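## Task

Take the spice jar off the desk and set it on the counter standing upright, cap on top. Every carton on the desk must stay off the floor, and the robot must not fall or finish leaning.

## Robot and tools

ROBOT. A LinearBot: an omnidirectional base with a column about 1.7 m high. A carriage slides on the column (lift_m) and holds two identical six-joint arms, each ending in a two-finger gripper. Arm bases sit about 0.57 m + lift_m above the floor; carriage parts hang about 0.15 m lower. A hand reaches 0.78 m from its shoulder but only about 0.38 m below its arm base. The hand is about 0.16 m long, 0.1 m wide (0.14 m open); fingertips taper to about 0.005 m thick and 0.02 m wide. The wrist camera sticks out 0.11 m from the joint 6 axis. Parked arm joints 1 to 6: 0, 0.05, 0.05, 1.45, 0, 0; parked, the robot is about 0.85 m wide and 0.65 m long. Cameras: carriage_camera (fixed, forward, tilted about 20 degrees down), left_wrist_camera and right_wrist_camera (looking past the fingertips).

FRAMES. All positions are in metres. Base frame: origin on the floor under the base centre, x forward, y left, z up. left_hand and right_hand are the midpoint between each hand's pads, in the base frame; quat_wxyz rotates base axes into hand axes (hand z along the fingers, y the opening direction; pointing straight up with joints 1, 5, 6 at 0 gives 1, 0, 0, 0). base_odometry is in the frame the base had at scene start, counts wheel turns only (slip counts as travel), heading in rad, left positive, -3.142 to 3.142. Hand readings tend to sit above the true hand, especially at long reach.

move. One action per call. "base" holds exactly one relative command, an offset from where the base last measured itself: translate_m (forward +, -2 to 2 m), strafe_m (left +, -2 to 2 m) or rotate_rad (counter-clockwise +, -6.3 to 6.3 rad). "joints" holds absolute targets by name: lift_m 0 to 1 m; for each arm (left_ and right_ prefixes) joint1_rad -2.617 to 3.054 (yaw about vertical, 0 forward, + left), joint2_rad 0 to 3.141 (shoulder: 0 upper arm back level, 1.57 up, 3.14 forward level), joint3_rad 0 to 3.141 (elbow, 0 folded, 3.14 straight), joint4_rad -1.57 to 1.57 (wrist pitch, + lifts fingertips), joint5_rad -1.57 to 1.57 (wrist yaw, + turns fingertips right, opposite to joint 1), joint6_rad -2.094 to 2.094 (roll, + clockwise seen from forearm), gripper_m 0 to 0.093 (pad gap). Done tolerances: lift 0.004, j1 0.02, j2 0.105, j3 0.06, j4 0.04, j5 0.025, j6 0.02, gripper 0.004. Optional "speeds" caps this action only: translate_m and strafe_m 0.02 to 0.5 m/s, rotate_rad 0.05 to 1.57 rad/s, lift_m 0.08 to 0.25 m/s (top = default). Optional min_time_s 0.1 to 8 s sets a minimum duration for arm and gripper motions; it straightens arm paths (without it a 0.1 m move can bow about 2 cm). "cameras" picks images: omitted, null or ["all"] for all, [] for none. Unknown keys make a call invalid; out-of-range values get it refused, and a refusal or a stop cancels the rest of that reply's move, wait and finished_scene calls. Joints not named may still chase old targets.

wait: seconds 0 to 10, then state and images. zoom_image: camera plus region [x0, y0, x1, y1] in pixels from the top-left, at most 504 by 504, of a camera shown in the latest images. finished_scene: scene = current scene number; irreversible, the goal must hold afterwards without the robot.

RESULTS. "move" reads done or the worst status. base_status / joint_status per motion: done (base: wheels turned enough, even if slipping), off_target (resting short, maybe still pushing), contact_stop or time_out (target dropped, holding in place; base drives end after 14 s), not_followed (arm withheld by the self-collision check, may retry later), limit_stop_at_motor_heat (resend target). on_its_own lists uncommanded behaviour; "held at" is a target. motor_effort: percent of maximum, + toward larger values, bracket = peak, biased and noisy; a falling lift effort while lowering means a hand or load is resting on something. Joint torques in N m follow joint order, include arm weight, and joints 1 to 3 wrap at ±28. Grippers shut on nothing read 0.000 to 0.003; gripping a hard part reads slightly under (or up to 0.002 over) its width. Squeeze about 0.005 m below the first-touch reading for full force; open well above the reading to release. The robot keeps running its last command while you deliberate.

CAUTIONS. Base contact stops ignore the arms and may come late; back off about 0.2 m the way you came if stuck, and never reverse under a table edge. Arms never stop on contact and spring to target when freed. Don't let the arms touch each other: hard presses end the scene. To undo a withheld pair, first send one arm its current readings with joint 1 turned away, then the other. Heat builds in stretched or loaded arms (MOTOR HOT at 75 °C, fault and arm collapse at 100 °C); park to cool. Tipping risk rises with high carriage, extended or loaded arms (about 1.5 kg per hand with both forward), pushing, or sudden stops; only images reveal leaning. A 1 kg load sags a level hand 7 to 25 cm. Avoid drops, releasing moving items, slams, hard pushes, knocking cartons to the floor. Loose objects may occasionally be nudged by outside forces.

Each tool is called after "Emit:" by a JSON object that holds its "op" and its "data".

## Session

Emit:
{"op": "move", "data": {"joints": {"lift_m": 1.0}, "cameras": ["carriage_camera"]}}

Emit:
{"op": "move", "data": {"base": {"rotate_rad": 3.1416}, "cameras": ["carriage_camera"]}}

Scene clock: 3.33 s.
Joint torques (N m): left_arm=[0.64 4.34 5.91 -0.22 -0.15 -0.05] | right_arm=[-0.02 4.4 7.01 -0.12 -0.01 -0.13]
move: done
base_odometry: x=+0.000 y=+0.000 heading=+0.000
base_status: not commanded
joint_positions: lift_m=+0.997 left_joint1_rad=-0.017 left_joint2_rad=+0.038 left_joint3_rad=+0.047 left_joint4_rad=+1.430 left_joint5_rad=+0.018 left_joint6_rad=-0.006 left_gripper_m=+0.09396 right_joint1_rad=-0.013 right_joint2_rad=+0.048 right_joint3_rad=+0.042 right_joint4_rad=+1.441 right_joint5_rad=+0.022 right_joint6_rad=-0.023 right_gripper_m=+0.09396
joint_status: all done
joint sent to its limit — lift_m, upper limit.
motor_effort: lift_m=+31(38) drive_wheels=-1(4)
left_hand: x=+0.2657 y=+0.3054 z=+1.9809 quat_wxyz=(+0.998, +0.009, +0.066, -0.012) (m; base frame)
right_hand: x=+0.2676 y=-0.3133 z=+1.9796 quat_wxyz=(+0.997, +0.011, +0.068, -0.019) (m; base frame)
pictures: carriage_camera
Images, in order (width x height): carriage_camera 504x504.

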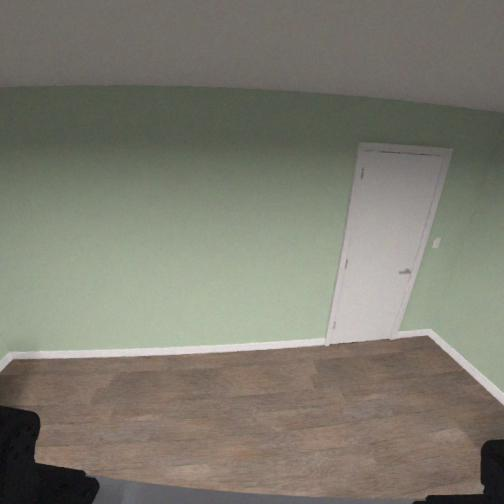

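Scene clock: 7.60 s.
Joint torques (N m): left_arm=[0.61 4.31 5.91 -0.18 -0.13 -0.04] | right_arm=[0.02 4.36 7.04 -0.1 -0.01 -0.12]
move: done
base_odometry: x=+0.000 y=+0.000 heading=+3.141
base_status: done
joint_positions: lift_m=+0.997 left_joint1_rad=-0.017 left_joint2_rad=+0.038 left_joint3_rad=+0.047 left_joint4_rad=+1.428 left_joint5_rad=+0.018 left_joint6_rad=-0.006 left_gripper_m=+0.09398 right_joint1_rad=-0.013 right_joint2_rad=+0.048 right_joint3_rad=+0.042 right_joint4_rad=+1.438 right_joint5_rad=+0.022 right_joint6_rad=-0.023 right_gripper_m=+0.09398
joint_status: not commanded
motor_effort: lift_m=+31(31) drive_wheels=+6(17)
left_hand: x=+0.2662 y=+0.3054 z=+1.9808 quat_wxyz=(+0.998, +0.009, +0.067, -0.012) (m; base frame)
right_hand: x=+0.2683 y=-0.3133 z=+1.9795 quat_wxyz=(+0.997, +0.011, +0.069, -0.019) (m; base frame)
pictures: carriage_camera
Images, in order (width x height): carriage_camera 504x504.

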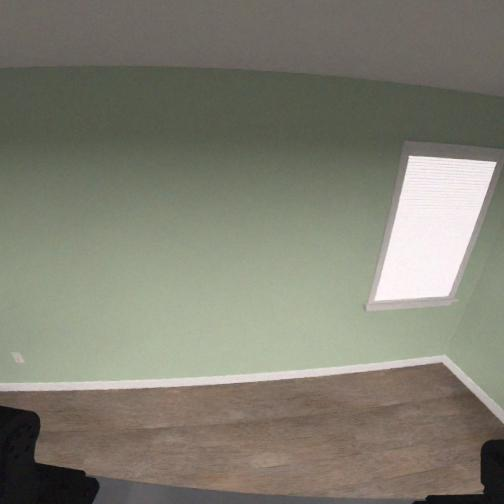

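Emit:
{"op": "move", "data": {"base": {"rotate_rad": -1.5708}, "cameras": ["carriage_camera"]}}

Emit:
{"op": "move", "data": {"base": {"rotate_rad": -3.1416}, "cameras": ["carriage_camera"]}}

Scene clock: 13.80 s.
Joint torques (N m): left_arm=[0.57 4.33 5.91 -0.19 -0.13 -0.05] | right_arm=[-0.01 4.37 7.04 -0.11 -0.01 -0.11]
move: done
base_odometry: x=+0.000 y=+0.000 heading=+1.571
base_status: done
joint_positions: lift_m=+0.997 left_joint1_rad=-0.017 left_joint2_rad=+0.038 left_joint3_rad=+0.047 left_joint4_rad=+1.428 left_joint5_rad=+0.018 left_joint6_rad=-0.006 left_gripper_m=+0.09398 right_joint1_rad=-0.013 right_joint2_rad=+0.048 right_joint3_rad=+0.042 right_joint4_rad=+1.438 right_joint5_rad=+0.022 right_joint6_rad=-0.023 right_gripper_m=+0.09398
joint_status: not commanded
motor_effort: lift_m=+31(31) drive_wheels=+7(19)
left_hand: x=+0.2661 y=+0.3054 z=+1.9808 quat_wxyz=(+0.998, +0.009, +0.067, -0.012) (m; base frame)
right_hand: x=+0.2683 y=-0.3133 z=+1.9795 quat_wxyz=(+0.997, +0.011, +0.069, -0.019) (m; base frame)
pictures: carriage_camera
Images, in order (width x height): carriage_camera 504x504.

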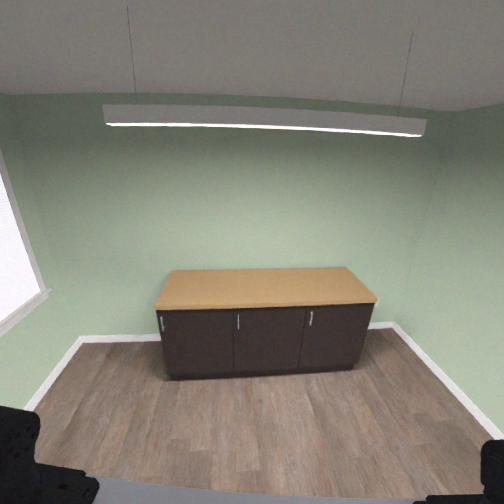

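Scene clock: 18.07 s.
Joint torques (N m): left_arm=[0.66 4.31 5.9 -0.16 -0.13 -0.05] | right_arm=[-0.06 4.33 7.05 -0.1 0 -0.12]
move: done
base_odometry: x=+0.000 y=+0.000 heading=-1.570
base_status: done
joint_positions: lift_m=+0.997 left_joint1_rad=-0.017 left_joint2_rad=+0.038 left_joint3_rad=+0.047 left_joint4_rad=+1.427 left_joint5_rad=+0.018 left_joint6_rad=-0.006 left_gripper_m=+0.09400 right_joint1_rad=-0.013 right_joint2_rad=+0.048 right_joint3_rad=+0.042 right_joint4_rad=+1.438 right_joint5_rad=+0.022 right_joint6_rad=-0.023 right_gripper_m=+0.09400
joint_status: not commanded
motor_effort: lift_m=+31(31) drive_wheels=+5(15)
left_hand: x=+0.2665 y=+0.3054 z=+1.9808 quat_wxyz=(+0.998, +0.009, +0.068, -0.012) (m; base frame)
right_hand: x=+0.2683 y=-0.3133 z=+1.9795 quat_wxyz=(+0.997, +0.011, +0.069, -0.019) (m; base frame)
pictures: carriage_camera
Images, in order (width x height): carriage_camera 504x504.

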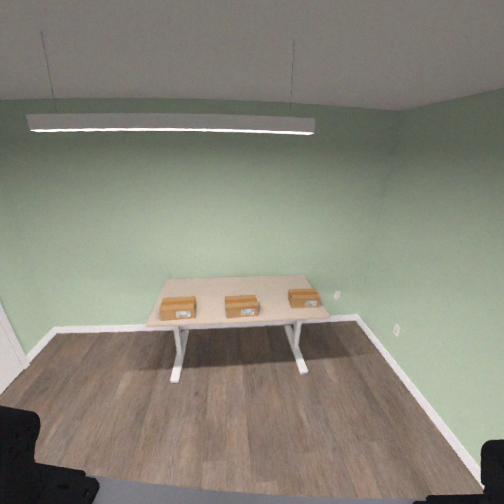

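Emit:
{"op": "move", "data": {"base": {"rotate_rad": 0.058}, "cameras": []}}

Emit:
{"op": "move", "data": {"base": {"translate_m": 0.7}, "cameras": ["carriage_camera"]}}

Emit:
{"op": "zoom_image", "data": {"camera": "carriage_camera", "region": [90, 300, 400, 460]}}

Scene clock: 29.03 s.
Joint torques (N m): left_arm=[0.69 4.33 5.94 -0.17 -0.13 -0.05] | right_arm=[-0.05 4.38 7.01 -0.1 -0.02 -0.12]
move: done
base_odometry: x=+0.000 y=+0.000 heading=-1.513
base_status: done
joint_positions: lift_m=+0.997 left_joint1_rad=-0.017 left_joint2_rad=+0.038 left_joint3_rad=+0.047 left_joint4_rad=+1.427 left_joint5_rad=+0.018 left_joint6_rad=-0.006 left_gripper_m=+0.09400 right_joint1_rad=-0.013 right_joint2_rad=+0.048 right_joint3_rad=+0.042 right_joint4_rad=+1.438 right_joint5_rad=+0.022 right_joint6_rad=-0.023 right_gripper_m=+0.09400
joint_status: not commanded
motor_effort: lift_m=+31(31) drive_wheels=-7(7)
left_hand: x=+0.2665 y=+0.3054 z=+1.9808 quat_wxyz=(+0.998, +0.009, +0.068, -0.012) (m; base frame)
right_hand: x=+0.2683 y=-0.3133 z=+1.9795 quat_wxyz=(+0.997, +0.011, +0.069, -0.019) (m; base frame)
pictures: none
No camera images: "cameras" was empty.

Scene clock: 32.77 s.
Joint torques (N m): left_arm=[0.53 4.27 5.87 -0.15 -0.14 -0.05] | right_arm=[-0.02 4.41 7.05 -0.07 -0.01 -0.11]
move: done
base_odometry: x=+0.039 y=-0.699 heading=-1.514
base_status: done
joint_positions: lift_m=+0.997 left_joint1_rad=-0.017 left_joint2_rad=+0.038 left_joint3_rad=+0.047 left_joint4_rad=+1.427 left_joint5_rad=+0.018 left_joint6_rad=-0.006 left_gripper_m=+0.09400 right_joint1_rad=-0.013 right_joint2_rad=+0.048 right_joint3_rad=+0.042 right_joint4_rad=+1.436 right_joint5_rad=+0.022 right_joint6_rad=-0.023 right_gripper_m=+0.09400
joint_status: not commanded
motor_effort: lift_m=+31(31) drive_wheels=+5(21)
left_hand: x=+0.2664 y=+0.3054 z=+1.9808 quat_wxyz=(+0.998, +0.009, +0.067, -0.012) (m; base frame)
right_hand: x=+0.2688 y=-0.3133 z=+1.9795 quat_wxyz=(+0.997, +0.011, +0.070, -0.019) (m; base frame)
pictures: carriage_camera
Images, in order (width x height): carriage_camera 504x504.

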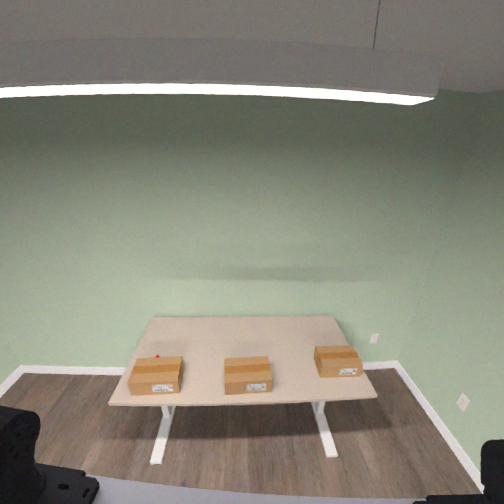

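Scaled by 1.626 from the camera's 504x504 image, which has a finer 720x720 frame.

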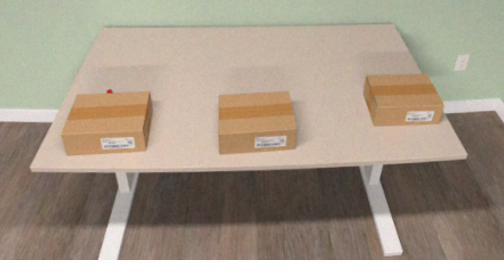

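Emit:
{"op": "move", "data": {"base": {"strafe_m": 0.31}, "joints": {"lift_m": 0.8}, "cameras": []}}

Emit:
{"op": "move", "data": {"base": {"translate_m": 0.43}, "joints": {"left_joint1_rad": 0, "left_joint2_rad": 2.751, "left_joint3_rad": 1.753, "left_joint4_rad": -0.573, "left_joint5_rad": 0, "left_joint6_rad": 0}, "speeds": {"translate_m": 0.3}, "min_time_s": 3, "cameras": []}}

Emit:
{"op": "move", "data": {"joints": {"lift_m": 0.68}, "cameras": ["left_wrist_camera", "carriage_camera"]}}

Scene clock: 47.00 s.
Joint torques (N m): left_arm=[0.62 4.34 5.93 -0.17 -0.14 -0.04] | right_arm=[0.03 4.37 7.01 -0.08 -0.01 -0.11]
move: done
base_odometry: x=+0.349 y=-0.681 heading=-1.514
base_status: done
joint_positions: lift_m=+0.800 left_joint1_rad=-0.017 left_joint2_rad=+0.038 left_joint3_rad=+0.047 left_joint4_rad=+1.427 left_joint5_rad=+0.018 left_joint6_rad=-0.006 left_gripper_m=+0.09400 right_joint1_rad=-0.013 right_joint2_rad=+0.048 right_joint3_rad=+0.042 right_joint4_rad=+1.436 right_joint5_rad=+0.022 right_joint6_rad=-0.023 right_gripper_m=+0.09400
joint_status: all done
motor_effort: lift_m=+27(29) drive_wheels=-5(12)
left_hand: x=+0.2664 y=+0.3054 z=+1.7840 quat_wxyz=(+0.998, +0.009, +0.067, -0.012) (m; base frame)
right_hand: x=+0.2688 y=-0.3133 z=+1.7827 quat_wxyz=(+0.997, +0.011, +0.070, -0.019) (m; base frame)
pictures: none
No camera images: "cameras" was empty.

Scene clock: 50.37 s.
Joint torques (N m): left_arm=[0.96 -14.2 7.12 0.51 -0.2 0.02] | right_arm=[0.01 4.38 7.01 -0.09 -0.01 -0.11]
move: done
base_odometry: x=+0.374 y=-1.111 heading=-1.514
base_status: done
joint_positions: lift_m=+0.800 left_joint1_rad=-0.005 left_joint2_rad=+2.734 left_joint3_rad=+1.733 left_joint4_rad=-0.558 left_joint5_rad=+0.008 left_joint6_rad=-0.006 left_gripper_m=+0.09400 right_joint1_rad=-0.013 right_joint2_rad=+0.048 right_joint3_rad=+0.042 right_joint4_rad=+1.438 right_joint5_rad=+0.022 right_joint6_rad=-0.023 right_gripper_m=+0.09400
joint_status: all done
motor_effort: lift_m=+27(28) drive_wheels=-8(13)
left_hand: x=+0.6809 y=+0.3054 z=+1.1531 quat_wxyz=(+0.006, +0.000, +1.000, -0.004) (m; base frame)
right_hand: x=+0.2685 y=-0.3133 z=+1.7827 quat_wxyz=(+0.997, +0.011, +0.070, -0.019) (m; base frame)
pictures: none
No camera images: "cameras" was empty.

Scene clock: 51.37 s.
Joint torques (N m): left_arm=[0.98 -15.3 6.3 0.48 -0.19 0.02] | right_arm=[0.02 4.37 7.08 -0.08 0 -0.12]
move: done
base_odometry: x=+0.374 y=-1.111 heading=-1.514
base_status: not commanded
joint_positions: lift_m=+0.680 left_joint1_rad=-0.005 left_joint2_rad=+2.746 left_joint3_rad=+1.740 left_joint4_rad=-0.567 left_joint5_rad=+0.007 left_joint6_rad=-0.006 left_gripper_m=+0.09400 right_joint1_rad=-0.013 right_joint2_rad=+0.048 right_joint3_rad=+0.042 right_joint4_rad=+1.438 right_joint5_rad=+0.022 right_joint6_rad=-0.023 right_gripper_m=+0.09400
joint_status: all done
motor_effort: lift_m=+28(29) drive_wheels=-10(10)
left_hand: x=+0.6778 y=+0.3056 z=+1.0292 quat_wxyz=(-0.001, +0.000, +1.000, -0.003) (m; base frame)
right_hand: x=+0.2685 y=-0.3133 z=+1.6627 quat_wxyz=(+0.997, +0.011, +0.070, -0.019) (m; base frame)
pictures: carriage_camera, left_wrist_camera
Images, in order (width x height): carriage_camera 504x504, left_wrist_camera 504x504.

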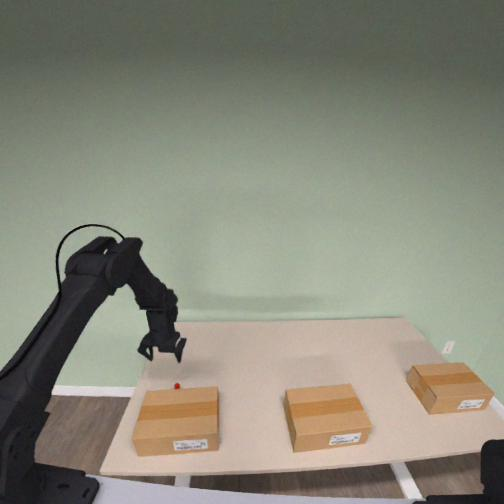

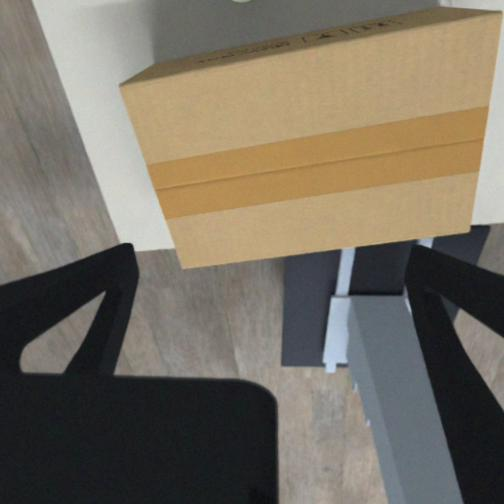

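Emit:
{"op": "move", "data": {"base": {"translate_m": 0.08}, "speeds": {"translate_m": 0.15}, "cameras": ["left_wrist_camera", "carriage_camera"]}}

Emit:
{"op": "zoom_image", "data": {"camera": "carriage_camera", "region": [120, 340, 260, 440]}}

Scene clock: 66.97 s.
Joint torques (N m): left_arm=[0.91 -15.42 6.31 0.52 -0.2 0.01] | right_arm=[0.01 4.38 6.97 -0.07 -0.02 -0.12]
move: done
base_odometry: x=+0.379 y=-1.191 heading=-1.513
base_status: done
joint_positions: lift_m=+0.680 left_joint1_rad=-0.003 left_joint2_rad=+2.746 left_joint3_rad=+1.740 left_joint4_rad=-0.569 left_joint5_rad=+0.006 left_joint6_rad=-0.006 left_gripper_m=+0.09400 right_joint1_rad=-0.013 right_joint2_rad=+0.048 right_joint3_rad=+0.042 right_joint4_rad=+1.437 right_joint5_rad=+0.022 right_joint6_rad=-0.023 right_gripper_m=+0.09400
joint_status: not commanded
motor_effort: lift_m=+28(28) drive_wheels=+3(14)
left_hand: x=+0.6773 y=+0.3065 z=+1.0292 quat_wxyz=(-0.002, -0.001, +1.000, -0.003) (m; base frame)
right_hand: x=+0.2687 y=-0.3133 z=+1.6626 quat_wxyz=(+0.997, +0.011, +0.070, -0.019) (m; base frame)
pictures: carriage_camera, left_wrist_camera
Images, in order (width x height): carriage_camera 504x504, left_wrist_camera 504x504.

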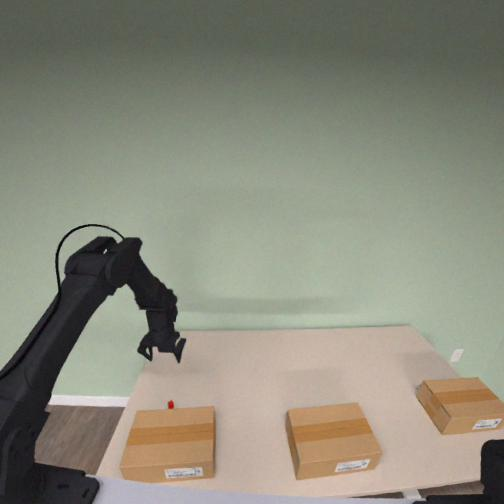

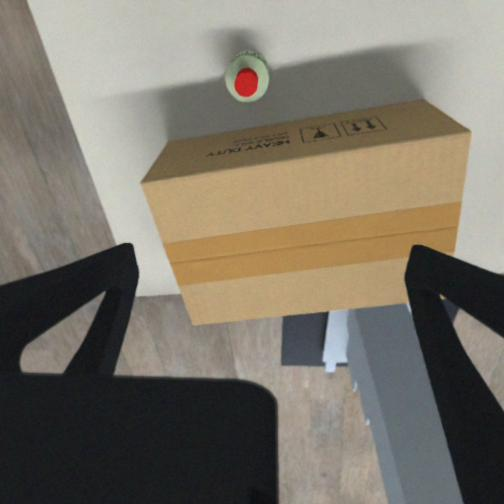

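Scaled by 3.600 from the camera's 504x504 image, which has a finer 720x720 frame.

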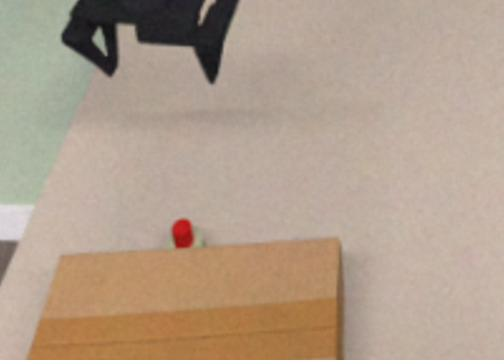

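Emit:
{"op": "move", "data": {"base": {"strafe_m": 0.013}, "speeds": {"strafe_m": 0.1}, "cameras": []}}

Emit:
{"op": "move", "data": {"base": {"translate_m": 0.022}, "joints": {"lift_m": 0.53}, "speeds": {"translate_m": 0.1, "lift_m": 0.2}, "cameras": ["left_wrist_camera", "carriage_camera"]}}

Scene clock: 87.07 s.
Joint torques (N m): left_arm=[0.44 -15.43 6.42 0.51 -0.17 0.02] | right_arm=[0.03 4.36 7.04 -0.09 -0.01 -0.12]
move: done
base_odometry: x=+0.391 y=-1.190 heading=-1.514
base_status: done
joint_positions: lift_m=+0.680 left_joint1_rad=+0.002 left_joint2_rad=+2.746 left_joint3_rad=+1.740 left_joint4_rad=-0.569 left_joint5_rad=+0.005 left_joint6_rad=-0.006 left_gripper_m=+0.09400 right_joint1_rad=-0.014 right_joint2_rad=+0.048 right_joint3_rad=+0.042 right_joint4_rad=+1.437 right_joint5_rad=+0.023 right_joint6_rad=-0.023 right_gripper_m=+0.09400
joint_status: not commanded
motor_effort: lift_m=+28(28) drive_wheels=+4(10)
left_hand: x=+0.6772 y=+0.3092 z=+1.0292 quat_wxyz=(-0.002, -0.004, +1.000, -0.002) (m; base frame)
right_hand: x=+0.2687 y=-0.3134 z=+1.6626 quat_wxyz=(+0.997, +0.011, +0.070, -0.019) (m; base frame)
pictures: none
No camera images: "cameras" was empty.

Scene clock: 88.30 s.
Joint torques (N m): left_arm=[0.5 -15.66 6.15 0.53 -0.17 0.03] | right_arm=[0.05 4.31 7.02 -0.08 -0.01 -0.11]
move: done
base_odometry: x=+0.393 y=-1.212 heading=-1.513
base_status: done
joint_positions: lift_m=+0.530 left_joint1_rad=+0.002 left_joint2_rad=+2.748 left_joint3_rad=+1.741 left_joint4_rad=-0.572 left_joint5_rad=+0.005 left_joint6_rad=-0.006 left_gripper_m=+0.09400 right_joint1_rad=-0.014 right_joint2_rad=+0.048 right_joint3_rad=+0.042 right_joint4_rad=+1.438 right_joint5_rad=+0.023 right_joint6_rad=-0.023 right_gripper_m=+0.09400
joint_status: all done
motor_effort: lift_m=+27(28) drive_wheels=-6(16)
left_hand: x=+0.6763 y=+0.3090 z=+0.8786 quat_wxyz=(-0.004, -0.004, +1.000, -0.002) (m; base frame)
right_hand: x=+0.2685 y=-0.3134 z=+1.5127 quat_wxyz=(+0.997, +0.011, +0.070, -0.019) (m; base frame)
pictures: carriage_camera, left_wrist_camera
Images, in order (width x height): carriage_camera 504x504, left_wrist_camera 504x504.

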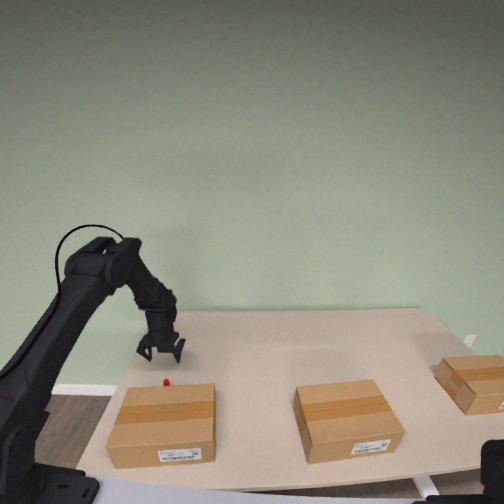

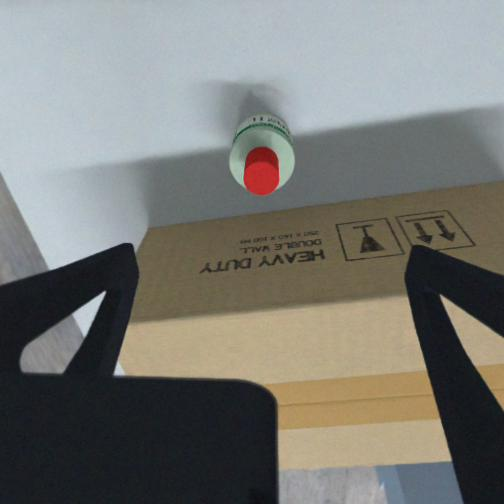

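Emit:
{"op": "move", "data": {"joints": {"lift_m": 0.45}, "speeds": {"lift_m": 0.15}, "cameras": ["left_wrist_camera", "carriage_camera"]}}

Emit:
{"op": "zoom_image", "data": {"camera": "carriage_camera", "region": [100, 280, 240, 400]}}

Scene clock: 105.13 s.
Joint torques (N m): left_arm=[0.55 -15.6 6.16 0.54 -0.17 0.01] | right_arm=[0.05 4.37 7.05 -0.1 -0.01 -0.11]
move: done
base_odometry: x=+0.393 y=-1.212 heading=-1.513
base_status: not commanded
joint_positions: lift_m=+0.450 left_joint1_rad=+0.002 left_joint2_rad=+2.749 left_joint3_rad=+1.742 left_joint4_rad=-0.572 left_joint5_rad=+0.005 left_joint6_rad=-0.006 left_gripper_m=+0.09400 right_joint1_rad=-0.014 right_joint2_rad=+0.048 right_joint3_rad=+0.042 right_joint4_rad=+1.438 right_joint5_rad=+0.023 right_joint6_rad=-0.023 right_gripper_m=+0.09400
joint_status: all done
motor_effort: lift_m=+28(28) drive_wheels=+6(8)
left_hand: x=+0.6764 y=+0.3090 z=+0.7983 quat_wxyz=(-0.004, -0.004, +1.000, -0.002) (m; base frame)
right_hand: x=+0.2685 y=-0.3134 z=+1.4327 quat_wxyz=(+0.997, +0.011, +0.070, -0.019) (m; base frame)
pictures: carriage_camera, left_wrist_camera
Images, in order (width x height): carriage_camera 504x504, left_wrist_camera 504x504.

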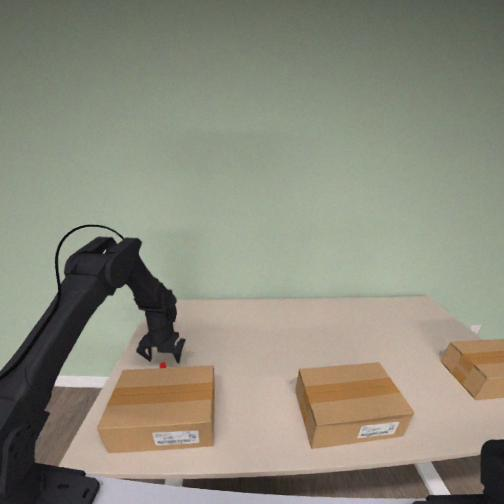

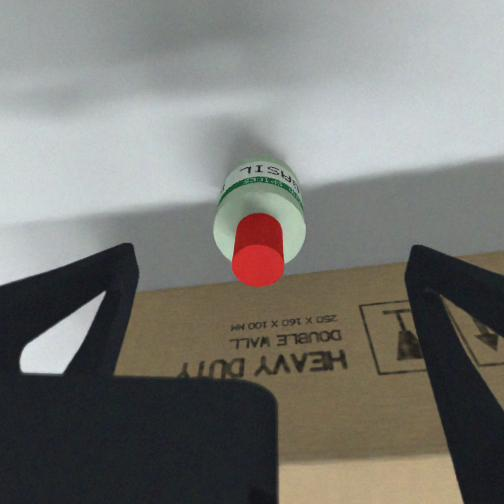

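Scaled by 3.600 from the camera's 504x504 image, which has a finer 720x720 frame.

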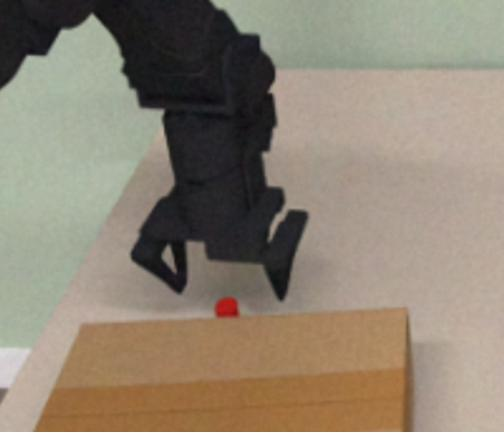

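Emit:
{"op": "move", "data": {"base": {"strafe_m": 0.005}, "speeds": {"strafe_m": 0.05}, "cameras": []}}

Emit:
{"op": "move", "data": {"base": {"translate_m": -0.006}, "speeds": {"translate_m": 0.05}, "cameras": []}}

Emit:
{"op": "move", "data": {"joints": {"lift_m": 0.407}, "speeds": {"lift_m": 0.1}, "cameras": ["left_wrist_camera"]}}

Scene clock: 120.17 s.
Joint torques (N m): left_arm=[0.49 -15.65 6.11 0.54 -0.16 0.02] | right_arm=[0.1 4.4 7.06 -0.09 -0.01 -0.12]
move: done
base_odometry: x=+0.398 y=-1.212 heading=-1.513
base_status: done
joint_positions: lift_m=+0.450 left_joint1_rad=+0.003 left_joint2_rad=+2.749 left_joint3_rad=+1.742 left_joint4_rad=-0.572 left_joint5_rad=+0.004 left_joint6_rad=-0.006 left_gripper_m=+0.09400 right_joint1_rad=-0.014 right_joint2_rad=+0.048 right_joint3_rad=+0.042 right_joint4_rad=+1.438 right_joint5_rad=+0.023 right_joint6_rad=-0.023 right_gripper_m=+0.09400
joint_status: not commanded
motor_effort: lift_m=+28(28) drive_wheels=-6(9)
left_hand: x=+0.6763 y=+0.3095 z=+0.7983 quat_wxyz=(-0.004, -0.004, +1.000, -0.002) (m; base frame)
right_hand: x=+0.2685 y=-0.3134 z=+1.4327 quat_wxyz=(+0.997, +0.011, +0.070, -0.019) (m; base frame)
pictures: none
No camera images: "cameras" was empty.

Scene clock: 120.83 s.
Joint torques (N m): left_arm=[0.42 -15.68 6.19 0.54 -0.14 0.03] | right_arm=[0.05 4.46 7.06 -0.11 0 -0.13]
move: done
base_odometry: x=+0.397 y=-1.206 heading=-1.514
base_status: done
joint_positions: lift_m=+0.450 left_joint1_rad=+0.002 left_joint2_rad=+2.749 left_joint3_rad=+1.742 left_joint4_rad=-0.572 left_joint5_rad=+0.003 left_joint6_rad=-0.006 left_gripper_m=+0.09400 right_joint1_rad=-0.014 right_joint2_rad=+0.048 right_joint3_rad=+0.042 right_joint4_rad=+1.440 right_joint5_rad=+0.023 right_joint6_rad=-0.023 right_gripper_m=+0.09400
joint_status: not commanded
motor_effort: lift_m=+27(28) drive_wheels=+3(15)
left_hand: x=+0.6764 y=+0.3095 z=+0.7983 quat_wxyz=(-0.004, -0.004, +1.000, -0.001) (m; base frame)
right_hand: x=+0.2678 y=-0.3134 z=+1.4328 quat_wxyz=(+0.997, +0.011, +0.068, -0.019) (m; base frame)
pictures: none
No camera images: "cameras" was empty.

Scene clock: 121.63 s.
Joint torques (N m): left_arm=[0.43 -15.8 6.17 0.49 -0.15 0] | right_arm=[0.06 4.41 7.04 -0.14 -0.02 -0.13]
move: done
base_odometry: x=+0.397 y=-1.206 heading=-1.514
base_status: not commanded
joint_positions: lift_m=+0.407 left_joint1_rad=+0.002 left_joint2_rad=+2.749 left_joint3_rad=+1.743 left_joint4_rad=-0.572 left_joint5_rad=+0.003 left_joint6_rad=-0.006 left_gripper_m=+0.09400 right_joint1_rad=-0.014 right_joint2_rad=+0.048 right_joint3_rad=+0.042 right_joint4_rad=+1.440 right_joint5_rad=+0.023 right_joint6_rad=-0.023 right_gripper_m=+0.09400
joint_status: all done
motor_effort: lift_m=+28(29) drive_wheels=+4(9)
left_hand: x=+0.6767 y=+0.3093 z=+0.7554 quat_wxyz=(-0.004, -0.004, +1.000, -0.001) (m; base frame)
right_hand: x=+0.2678 y=-0.3134 z=+1.3898 quat_wxyz=(+0.997, +0.011, +0.068, -0.019) (m; base frame)
pictures: left_wrist_camera
Images, in order (width x height): left_wrist_camera 504x504.

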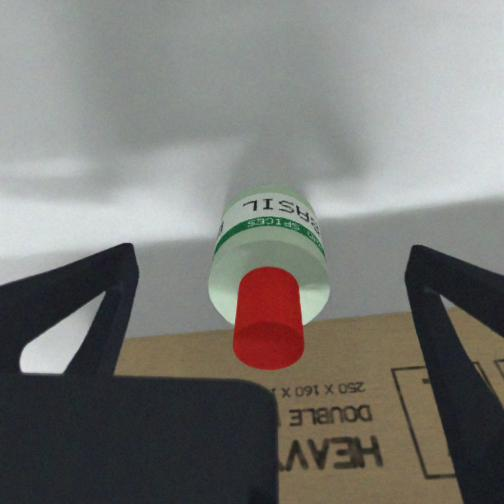

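Emit:
{"op": "move", "data": {"joints": {"left_gripper_m": 0.03}, "min_time_s": 1.8, "cameras": ["left_wrist_camera"]}}

Scene clock: 127.30 s.
Joint torques (N m): left_arm=[0.43 -15.72 6.08 0.53 -0.15 0.02] | right_arm=[0.08 4.4 7.04 -0.13 -0.01 -0.12]
move: off_target
base_odometry: x=+0.397 y=-1.206 heading=-1.514
base_status: not commanded
joint_positions: lift_m=+0.407 left_joint1_rad=+0.002 left_joint2_rad=+2.749 left_joint3_rad=+1.743 left_joint4_rad=-0.572 left_joint5_rad=+0.003 left_joint6_rad=-0.006 left_gripper_m=+0.03706 right_joint1_rad=-0.014 right_joint2_rad=+0.048 right_joint3_rad=+0.042 right_joint4_rad=+1.440 right_joint5_rad=+0.023 right_joint6_rad=-0.023 right_gripper_m=+0.09400
joint_status: left_gripper_m off_target (ended at +0.03709, target +0.03000)
motor_effort: lift_m=+28(28) drive_wheels=+5(6)
left_hand: x=+0.6767 y=+0.3093 z=+0.7554 quat_wxyz=(-0.004, -0.004, +1.000, -0.001) (m; base frame)
right_hand: x=+0.2678 y=-0.3134 z=+1.3898 quat_wxyz=(+0.997, +0.011, +0.068, -0.019) (m; base frame)
pictures: left_wrist_camera
Images, in order (width x height): left_wrist_camera 504x504.

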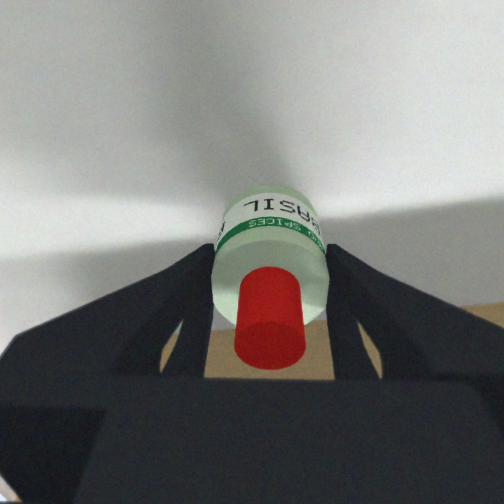

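Emit:
{"op": "move", "data": {"joints": {"lift_m": 0.75}, "speeds": {"lift_m": 0.2}, "cameras": ["left_wrist_camera"]}}

Emit:
{"op": "move", "data": {"base": {"translate_m": -0.75}, "speeds": {"translate_m": 0.4}, "cameras": []}}

Emit:
{"op": "move", "data": {"base": {"rotate_rad": -3.138}, "speeds": {"rotate_rad": 1.0}, "cameras": []}}

Emit:
{"op": "move", "data": {"base": {"translate_m": 1.3}, "speeds": {"translate_m": 0.4}, "cameras": ["left_wrist_camera", "carriage_camera"]}}

Scene clock: 146.27 s.
Joint torques (N m): left_arm=[0.66 -15.94 6 0.52 -0.14 0.02] | right_arm=[0.02 4.37 7.01 -0.12 -0.01 -0.12]
move: done
base_odometry: x=+0.397 y=-1.206 heading=-1.514
base_status: not commanded
joint_positions: lift_m=+0.750 left_joint1_rad=+0.002 left_joint2_rad=+2.750 left_joint3_rad=+1.743 left_joint4_rad=-0.572 left_joint5_rad=+0.003 left_joint6_rad=-0.006 left_gripper_m=+0.03706 right_joint1_rad=-0.014 right_joint2_rad=+0.048 right_joint3_rad=+0.042 right_joint4_rad=+1.440 right_joint5_rad=+0.023 right_joint6_rad=-0.023 right_gripper_m=+0.09400
joint_status: all done
motor_effort: lift_m=+31(38) drive_wheels=+6(6)
left_hand: x=+0.6763 y=+0.3093 z=+1.0975 quat_wxyz=(-0.004, -0.004, +1.000, -0.001) (m; base frame)
right_hand: x=+0.2678 y=-0.3134 z=+1.7325 quat_wxyz=(+0.997, +0.011, +0.068, -0.019) (m; base frame)
pictures: left_wrist_camera
Images, in order (width x height): left_wrist_camera 504x504.

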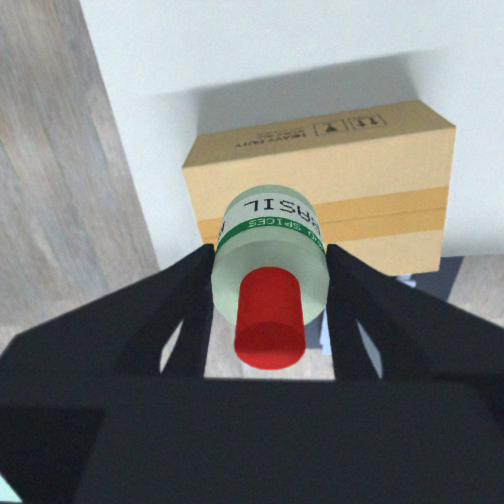

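Scene clock: 150.03 s.
Joint torques (N m): left_arm=[0.53 -15.82 6.09 0.51 -0.15 0.02] | right_arm=[0.06 4.38 7.08 -0.12 -0.01 -0.13]
move: done
base_odometry: x=+0.355 y=-0.457 heading=-1.514
base_status: done
joint_positions: lift_m=+0.750 left_joint1_rad=+0.001 left_joint2_rad=+2.750 left_joint3_rad=+1.743 left_joint4_rad=-0.571 left_joint5_rad=+0.003 left_joint6_rad=-0.006 left_gripper_m=+0.03706 right_joint1_rad=-0.014 right_joint2_rad=+0.048 right_joint3_rad=+0.042 right_joint4_rad=+1.440 right_joint5_rad=+0.023 right_joint6_rad=-0.023 right_gripper_m=+0.09400
joint_status: not commanded
motor_effort: lift_m=+31(31) drive_wheels=-3(13)
left_hand: x=+0.6764 y=+0.3092 z=+1.0975 quat_wxyz=(-0.004, -0.004, +1.000, -0.001) (m; base frame)
right_hand: x=+0.2680 y=-0.3134 z=+1.7325 quat_wxyz=(+0.997, +0.011, +0.069, -0.019) (m; base frame)
pictures: none
No camera images: "cameras" was empty.

Scene clock: 154.73 s.
Joint torques (N m): left_arm=[0.76 -15.87 6.05 0.5 -0.14 0.03] | right_arm=[0.05 4.38 7.05 -0.11 -0.01 -0.14]
move: done
base_odometry: x=+0.354 y=-0.457 heading=+1.632
base_status: done
joint_positions: lift_m=+0.750 left_joint1_rad=-0.002 left_joint2_rad=+2.750 left_joint3_rad=+1.743 left_joint4_rad=-0.568 left_joint5_rad=+0.001 left_joint6_rad=-0.006 left_gripper_m=+0.03706 right_joint1_rad=-0.014 right_joint2_rad=+0.048 right_joint3_rad=+0.042 right_joint4_rad=+1.440 right_joint5_rad=+0.023 right_joint6_rad=-0.023 right_gripper_m=+0.09402
joint_status: not commanded
motor_effort: lift_m=+31(31) drive_wheels=+7(16)
left_hand: x=+0.6772 y=+0.3080 z=+1.0975 quat_wxyz=(-0.002, -0.002, +1.000, -0.001) (m; base frame)
right_hand: x=+0.2680 y=-0.3134 z=+1.7325 quat_wxyz=(+0.997, +0.011, +0.069, -0.019) (m; base frame)
pictures: none
No camera images: "cameras" was empty.

Scene clock: 160.00 s.
Joint torques (N m): left_arm=[0.7 -15.91 6.02 0.51 -0.14 0.01] | right_arm=[0.08 4.34 7.02 -0.12 -0.01 -0.12]
move: done
base_odometry: x=+0.278 y=+0.840 heading=+1.630
base_status: done
joint_positions: lift_m=+0.750 left_joint1_rad=-0.002 left_joint2_rad=+2.750 left_joint3_rad=+1.743 left_joint4_rad=-0.570 left_joint5_rad=+0.001 left_joint6_rad=-0.006 left_gripper_m=+0.03706 right_joint1_rad=-0.014 right_joint2_rad=+0.048 right_joint3_rad=+0.042 right_joint4_rad=+1.440 right_joint5_rad=+0.023 right_joint6_rad=-0.023 right_gripper_m=+0.09402
joint_status: not commanded
motor_effort: lift_m=+31(31) drive_wheels=-12(21)
left_hand: x=+0.6768 y=+0.3080 z=+1.0975 quat_wxyz=(-0.003, -0.002, +1.000, -0.001) (m; base frame)
right_hand: x=+0.2680 y=-0.3134 z=+1.7325 quat_wxyz=(+0.997, +0.011, +0.069, -0.019) (m; base frame)
pictures: carriage_camera, left_wrist_camera
Images, in order (width x height): carriage_camera 504x504, left_wrist_camera 504x504.

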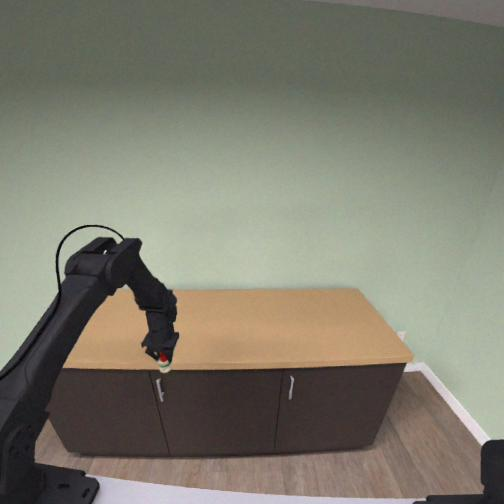

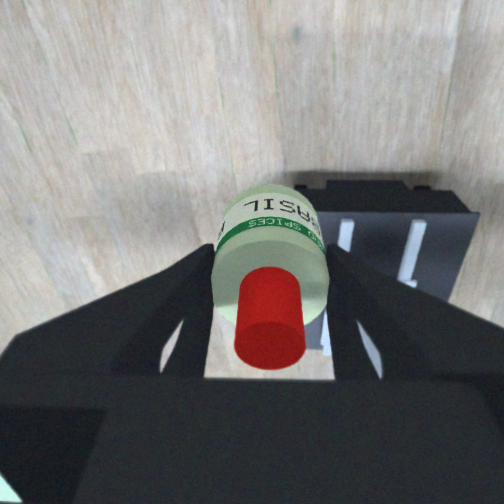

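Emit:
{"op": "move", "data": {"base": {"translate_m": 0.38}, "speeds": {"translate_m": 0.25}, "cameras": []}}

Emit:
{"op": "move", "data": {"joints": {"lift_m": 0.605}, "speeds": {"lift_m": 0.12}, "cameras": ["left_wrist_camera", "carriage_camera"]}}

Emit:
{"op": "move", "data": {"joints": {"lift_m": 0.594}, "speeds": {"lift_m": 0.08}, "cameras": ["left_wrist_camera"]}}

Scene clock: 170.17 s.
Joint torques (N m): left_arm=[0.7 -15.94 5.98 0.55 -0.14 0.02] | right_arm=[0.08 4.37 7.05 -0.13 -0.02 -0.12]
move: done
base_odometry: x=+0.256 y=+1.220 heading=+1.629
base_status: done
joint_positions: lift_m=+0.750 left_joint1_rad=-0.001 left_joint2_rad=+2.750 left_joint3_rad=+1.743 left_joint4_rad=-0.571 left_joint5_rad=+0.002 left_joint6_rad=-0.006 left_gripper_m=+0.03706 right_joint1_rad=-0.014 right_joint2_rad=+0.048 right_joint3_rad=+0.042 right_joint4_rad=+1.440 right_joint5_rad=+0.023 right_joint6_rad=-0.023 right_gripper_m=+0.09402
joint_status: not commanded
motor_effort: lift_m=+31(31) drive_wheels=-11(18)
left_hand: x=+0.6765 y=+0.3081 z=+1.0975 quat_wxyz=(-0.004, -0.002, +1.000, -0.001) (m; base frame)
right_hand: x=+0.2678 y=-0.3134 z=+1.7325 quat_wxyz=(+0.997, +0.011, +0.068, -0.019) (m; base frame)
pictures: none
No camera images: "cameras" was empty.

Scene clock: 171.77 s.
Joint torques (N m): left_arm=[0.73 -15.83 6.12 0.54 -0.14 0.02] | right_arm=[0.08 4.38 7.09 -0.11 -0.01 -0.12]
move: done
base_odometry: x=+0.256 y=+1.220 heading=+1.629
base_status: not commanded
joint_positions: lift_m=+0.605 left_joint1_rad=-0.001 left_joint2_rad=+2.751 left_joint3_rad=+1.744 left_joint4_rad=-0.571 left_joint5_rad=+0.002 left_joint6_rad=-0.006 left_gripper_m=+0.03706 right_joint1_rad=-0.014 right_joint2_rad=+0.048 right_joint3_rad=+0.042 right_joint4_rad=+1.440 right_joint5_rad=+0.023 right_joint6_rad=-0.023 right_gripper_m=+0.09402
joint_status: all done
motor_effort: lift_m=+28(29) drive_wheels=-10(12)
left_hand: x=+0.6767 y=+0.3081 z=+0.9528 quat_wxyz=(-0.004, -0.002, +1.000, -0.001) (m; base frame)
right_hand: x=+0.2678 y=-0.3134 z=+1.5877 quat_wxyz=(+0.997, +0.011, +0.068, -0.019) (m; base frame)
pictures: carriage_camera, left_wrist_camera
Images, in order (width x height): carriage_camera 504x504, left_wrist_camera 504x504.

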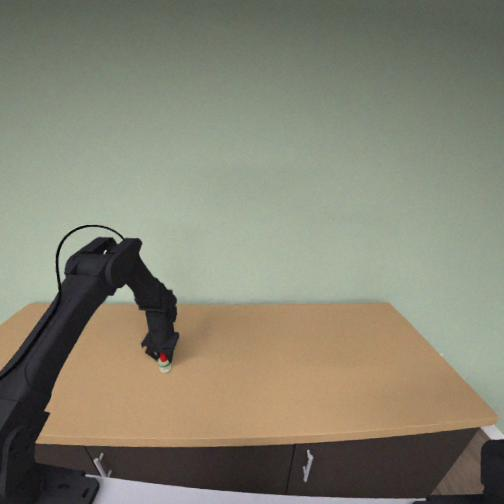

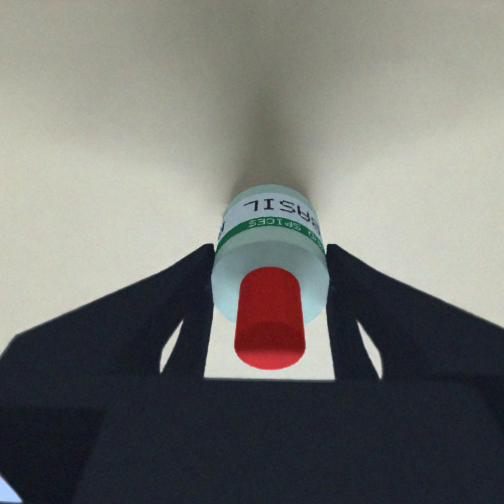

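Scene clock: 172.27 s.
Joint torques (N m): left_arm=[0.69 -15.54 5.48 0.59 -0.13 0.01] | right_arm=[0.06 4.33 6.95 -0.12 -0.01 -0.12]
move: done
base_odometry: x=+0.256 y=+1.220 heading=+1.629
base_status: not commanded
joint_positions: lift_m=+0.594 left_joint1_rad=-0.001 left_joint2_rad=+2.747 left_joint3_rad=+1.749 left_joint4_rad=-0.575 left_joint5_rad=+0.002 left_joint6_rad=-0.005 left_gripper_m=+0.03706 right_joint1_rad=-0.014 right_joint2_rad=+0.048 right_joint3_rad=+0.042 right_joint4_rad=+1.440 right_joint5_rad=+0.023 right_joint6_rad=-0.023 right_gripper_m=+0.09402
joint_status: all done
motor_effort: lift_m=+26(26) drive_wheels=+6(11)
left_hand: x=+0.6793 y=+0.3081 z=+0.9446 quat_wxyz=(-0.001, -0.002, +1.000, -0.001) (m; base frame)
right_hand: x=+0.2678 y=-0.3134 z=+1.5770 quat_wxyz=(+0.997, +0.011, +0.068, -0.019) (m; base frame)
pictures: left_wrist_camera
Images, in order (width x height): left_wrist_camera 504x504.

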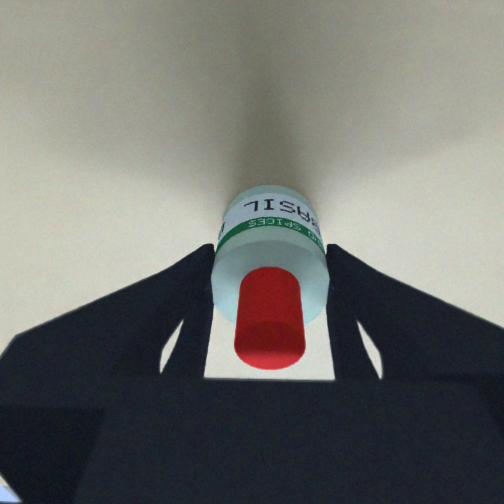

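Emit:
{"op": "move", "data": {"joints": {"left_gripper_m": 0.09}, "min_time_s": 2.5, "cameras": ["left_wrist_camera"]}}

Scene clock: 179.27 s.
Joint torques (N m): left_arm=[0.75 -15.58 5.42 0.58 -0.13 0.02] | right_arm=[0.09 4.38 7.04 -0.11 -0.01 -0.12]
move: done
base_odometry: x=+0.256 y=+1.220 heading=+1.629
base_status: not commanded
joint_positions: lift_m=+0.594 left_joint1_rad=-0.001 left_joint2_rad=+2.747 left_joint3_rad=+1.749 left_joint4_rad=-0.575 left_joint5_rad=+0.002 left_joint6_rad=-0.005 left_gripper_m=+0.08992 right_joint1_rad=-0.014 right_joint2_rad=+0.048 right_joint3_rad=+0.042 right_joint4_rad=+1.440 right_joint5_rad=+0.023 right_joint6_rad=-0.023 right_gripper_m=+0.09402
joint_status: all done
motor_effort: lift_m=+26(26) drive_wheels=+7(9)
left_hand: x=+0.6794 y=+0.3081 z=+0.9446 quat_wxyz=(-0.001, -0.002, +1.000, -0.001) (m; base frame)
right_hand: x=+0.2678 y=-0.3134 z=+1.5770 quat_wxyz=(+0.997, +0.011, +0.068, -0.019) (m; base frame)
pictures: left_wrist_camera
Images, in order (width x height): left_wrist_camera 504x504.

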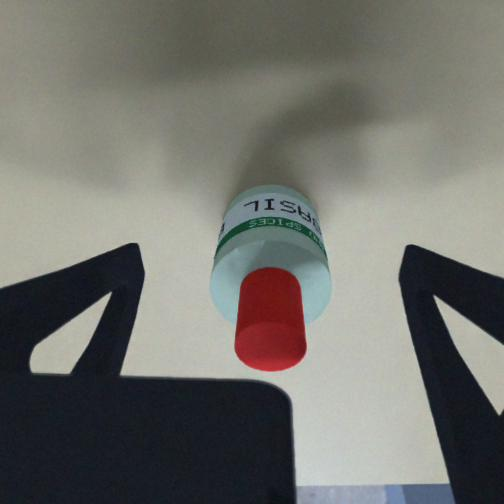

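Released and upright. Raise straight up.

Emit:
{"op": "move", "data": {"joints": {"lift_m": 0.75}, "speeds": {"lift_m": 0.12}, "cameras": ["left_wrist_camera", "carriage_camera"]}}

Scene clock: 183.23 s.
Joint torques (N m): left_arm=[0.66 -15.72 5.5 0.58 -0.13 0.02] | right_arm=[0.06 4.37 7.02 -0.11 -0.01 -0.12]
move: done
base_odometry: x=+0.256 y=+1.220 heading=+1.629
base_status: not commanded
joint_positions: lift_m=+0.750 left_joint1_rad=-0.001 left_joint2_rad=+2.748 left_joint3_rad=+1.749 left_joint4_rad=-0.573 left_joint5_rad=+0.002 left_joint6_rad=-0.005 left_gripper_m=+0.08992 right_joint1_rad=-0.014 right_joint2_rad=+0.048 right_joint3_rad=+0.042 right_joint4_rad=+1.440 right_joint5_rad=+0.023 right_joint6_rad=-0.023 right_gripper_m=+0.09402
joint_status: all done
motor_effort: lift_m=+31(38) drive_wheels=+8(11)
left_hand: x=+0.6793 y=+0.3081 z=+1.0996 quat_wxyz=(-0.001, -0.002, +1.000, -0.001) (m; base frame)
right_hand: x=+0.2678 y=-0.3134 z=+1.7325 quat_wxyz=(+0.997, +0.011, +0.068, -0.019) (m; base frame)
pictures: carriage_camera, left_wrist_camera
Images, in order (width x height): carriage_camera 504x504, left_wrist_camera 504x504.

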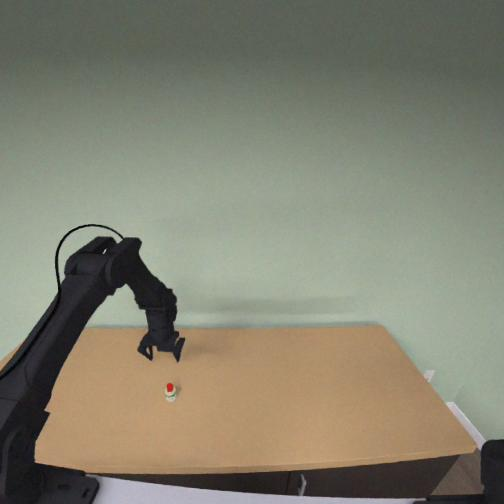

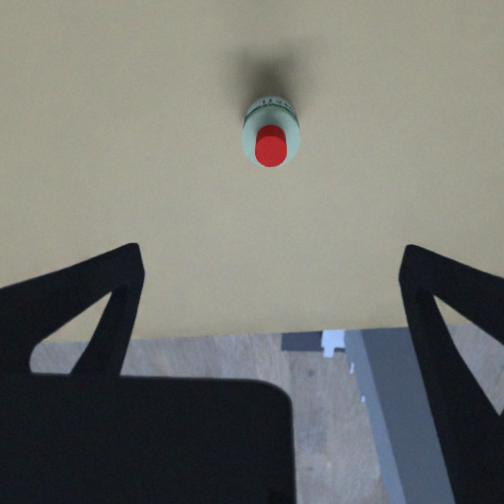

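The jar stands upright on the counter with its cap up.

Emit:
{"op": "finished_scene", "data": {"scene": 3}}

The scene is finished: the task was done.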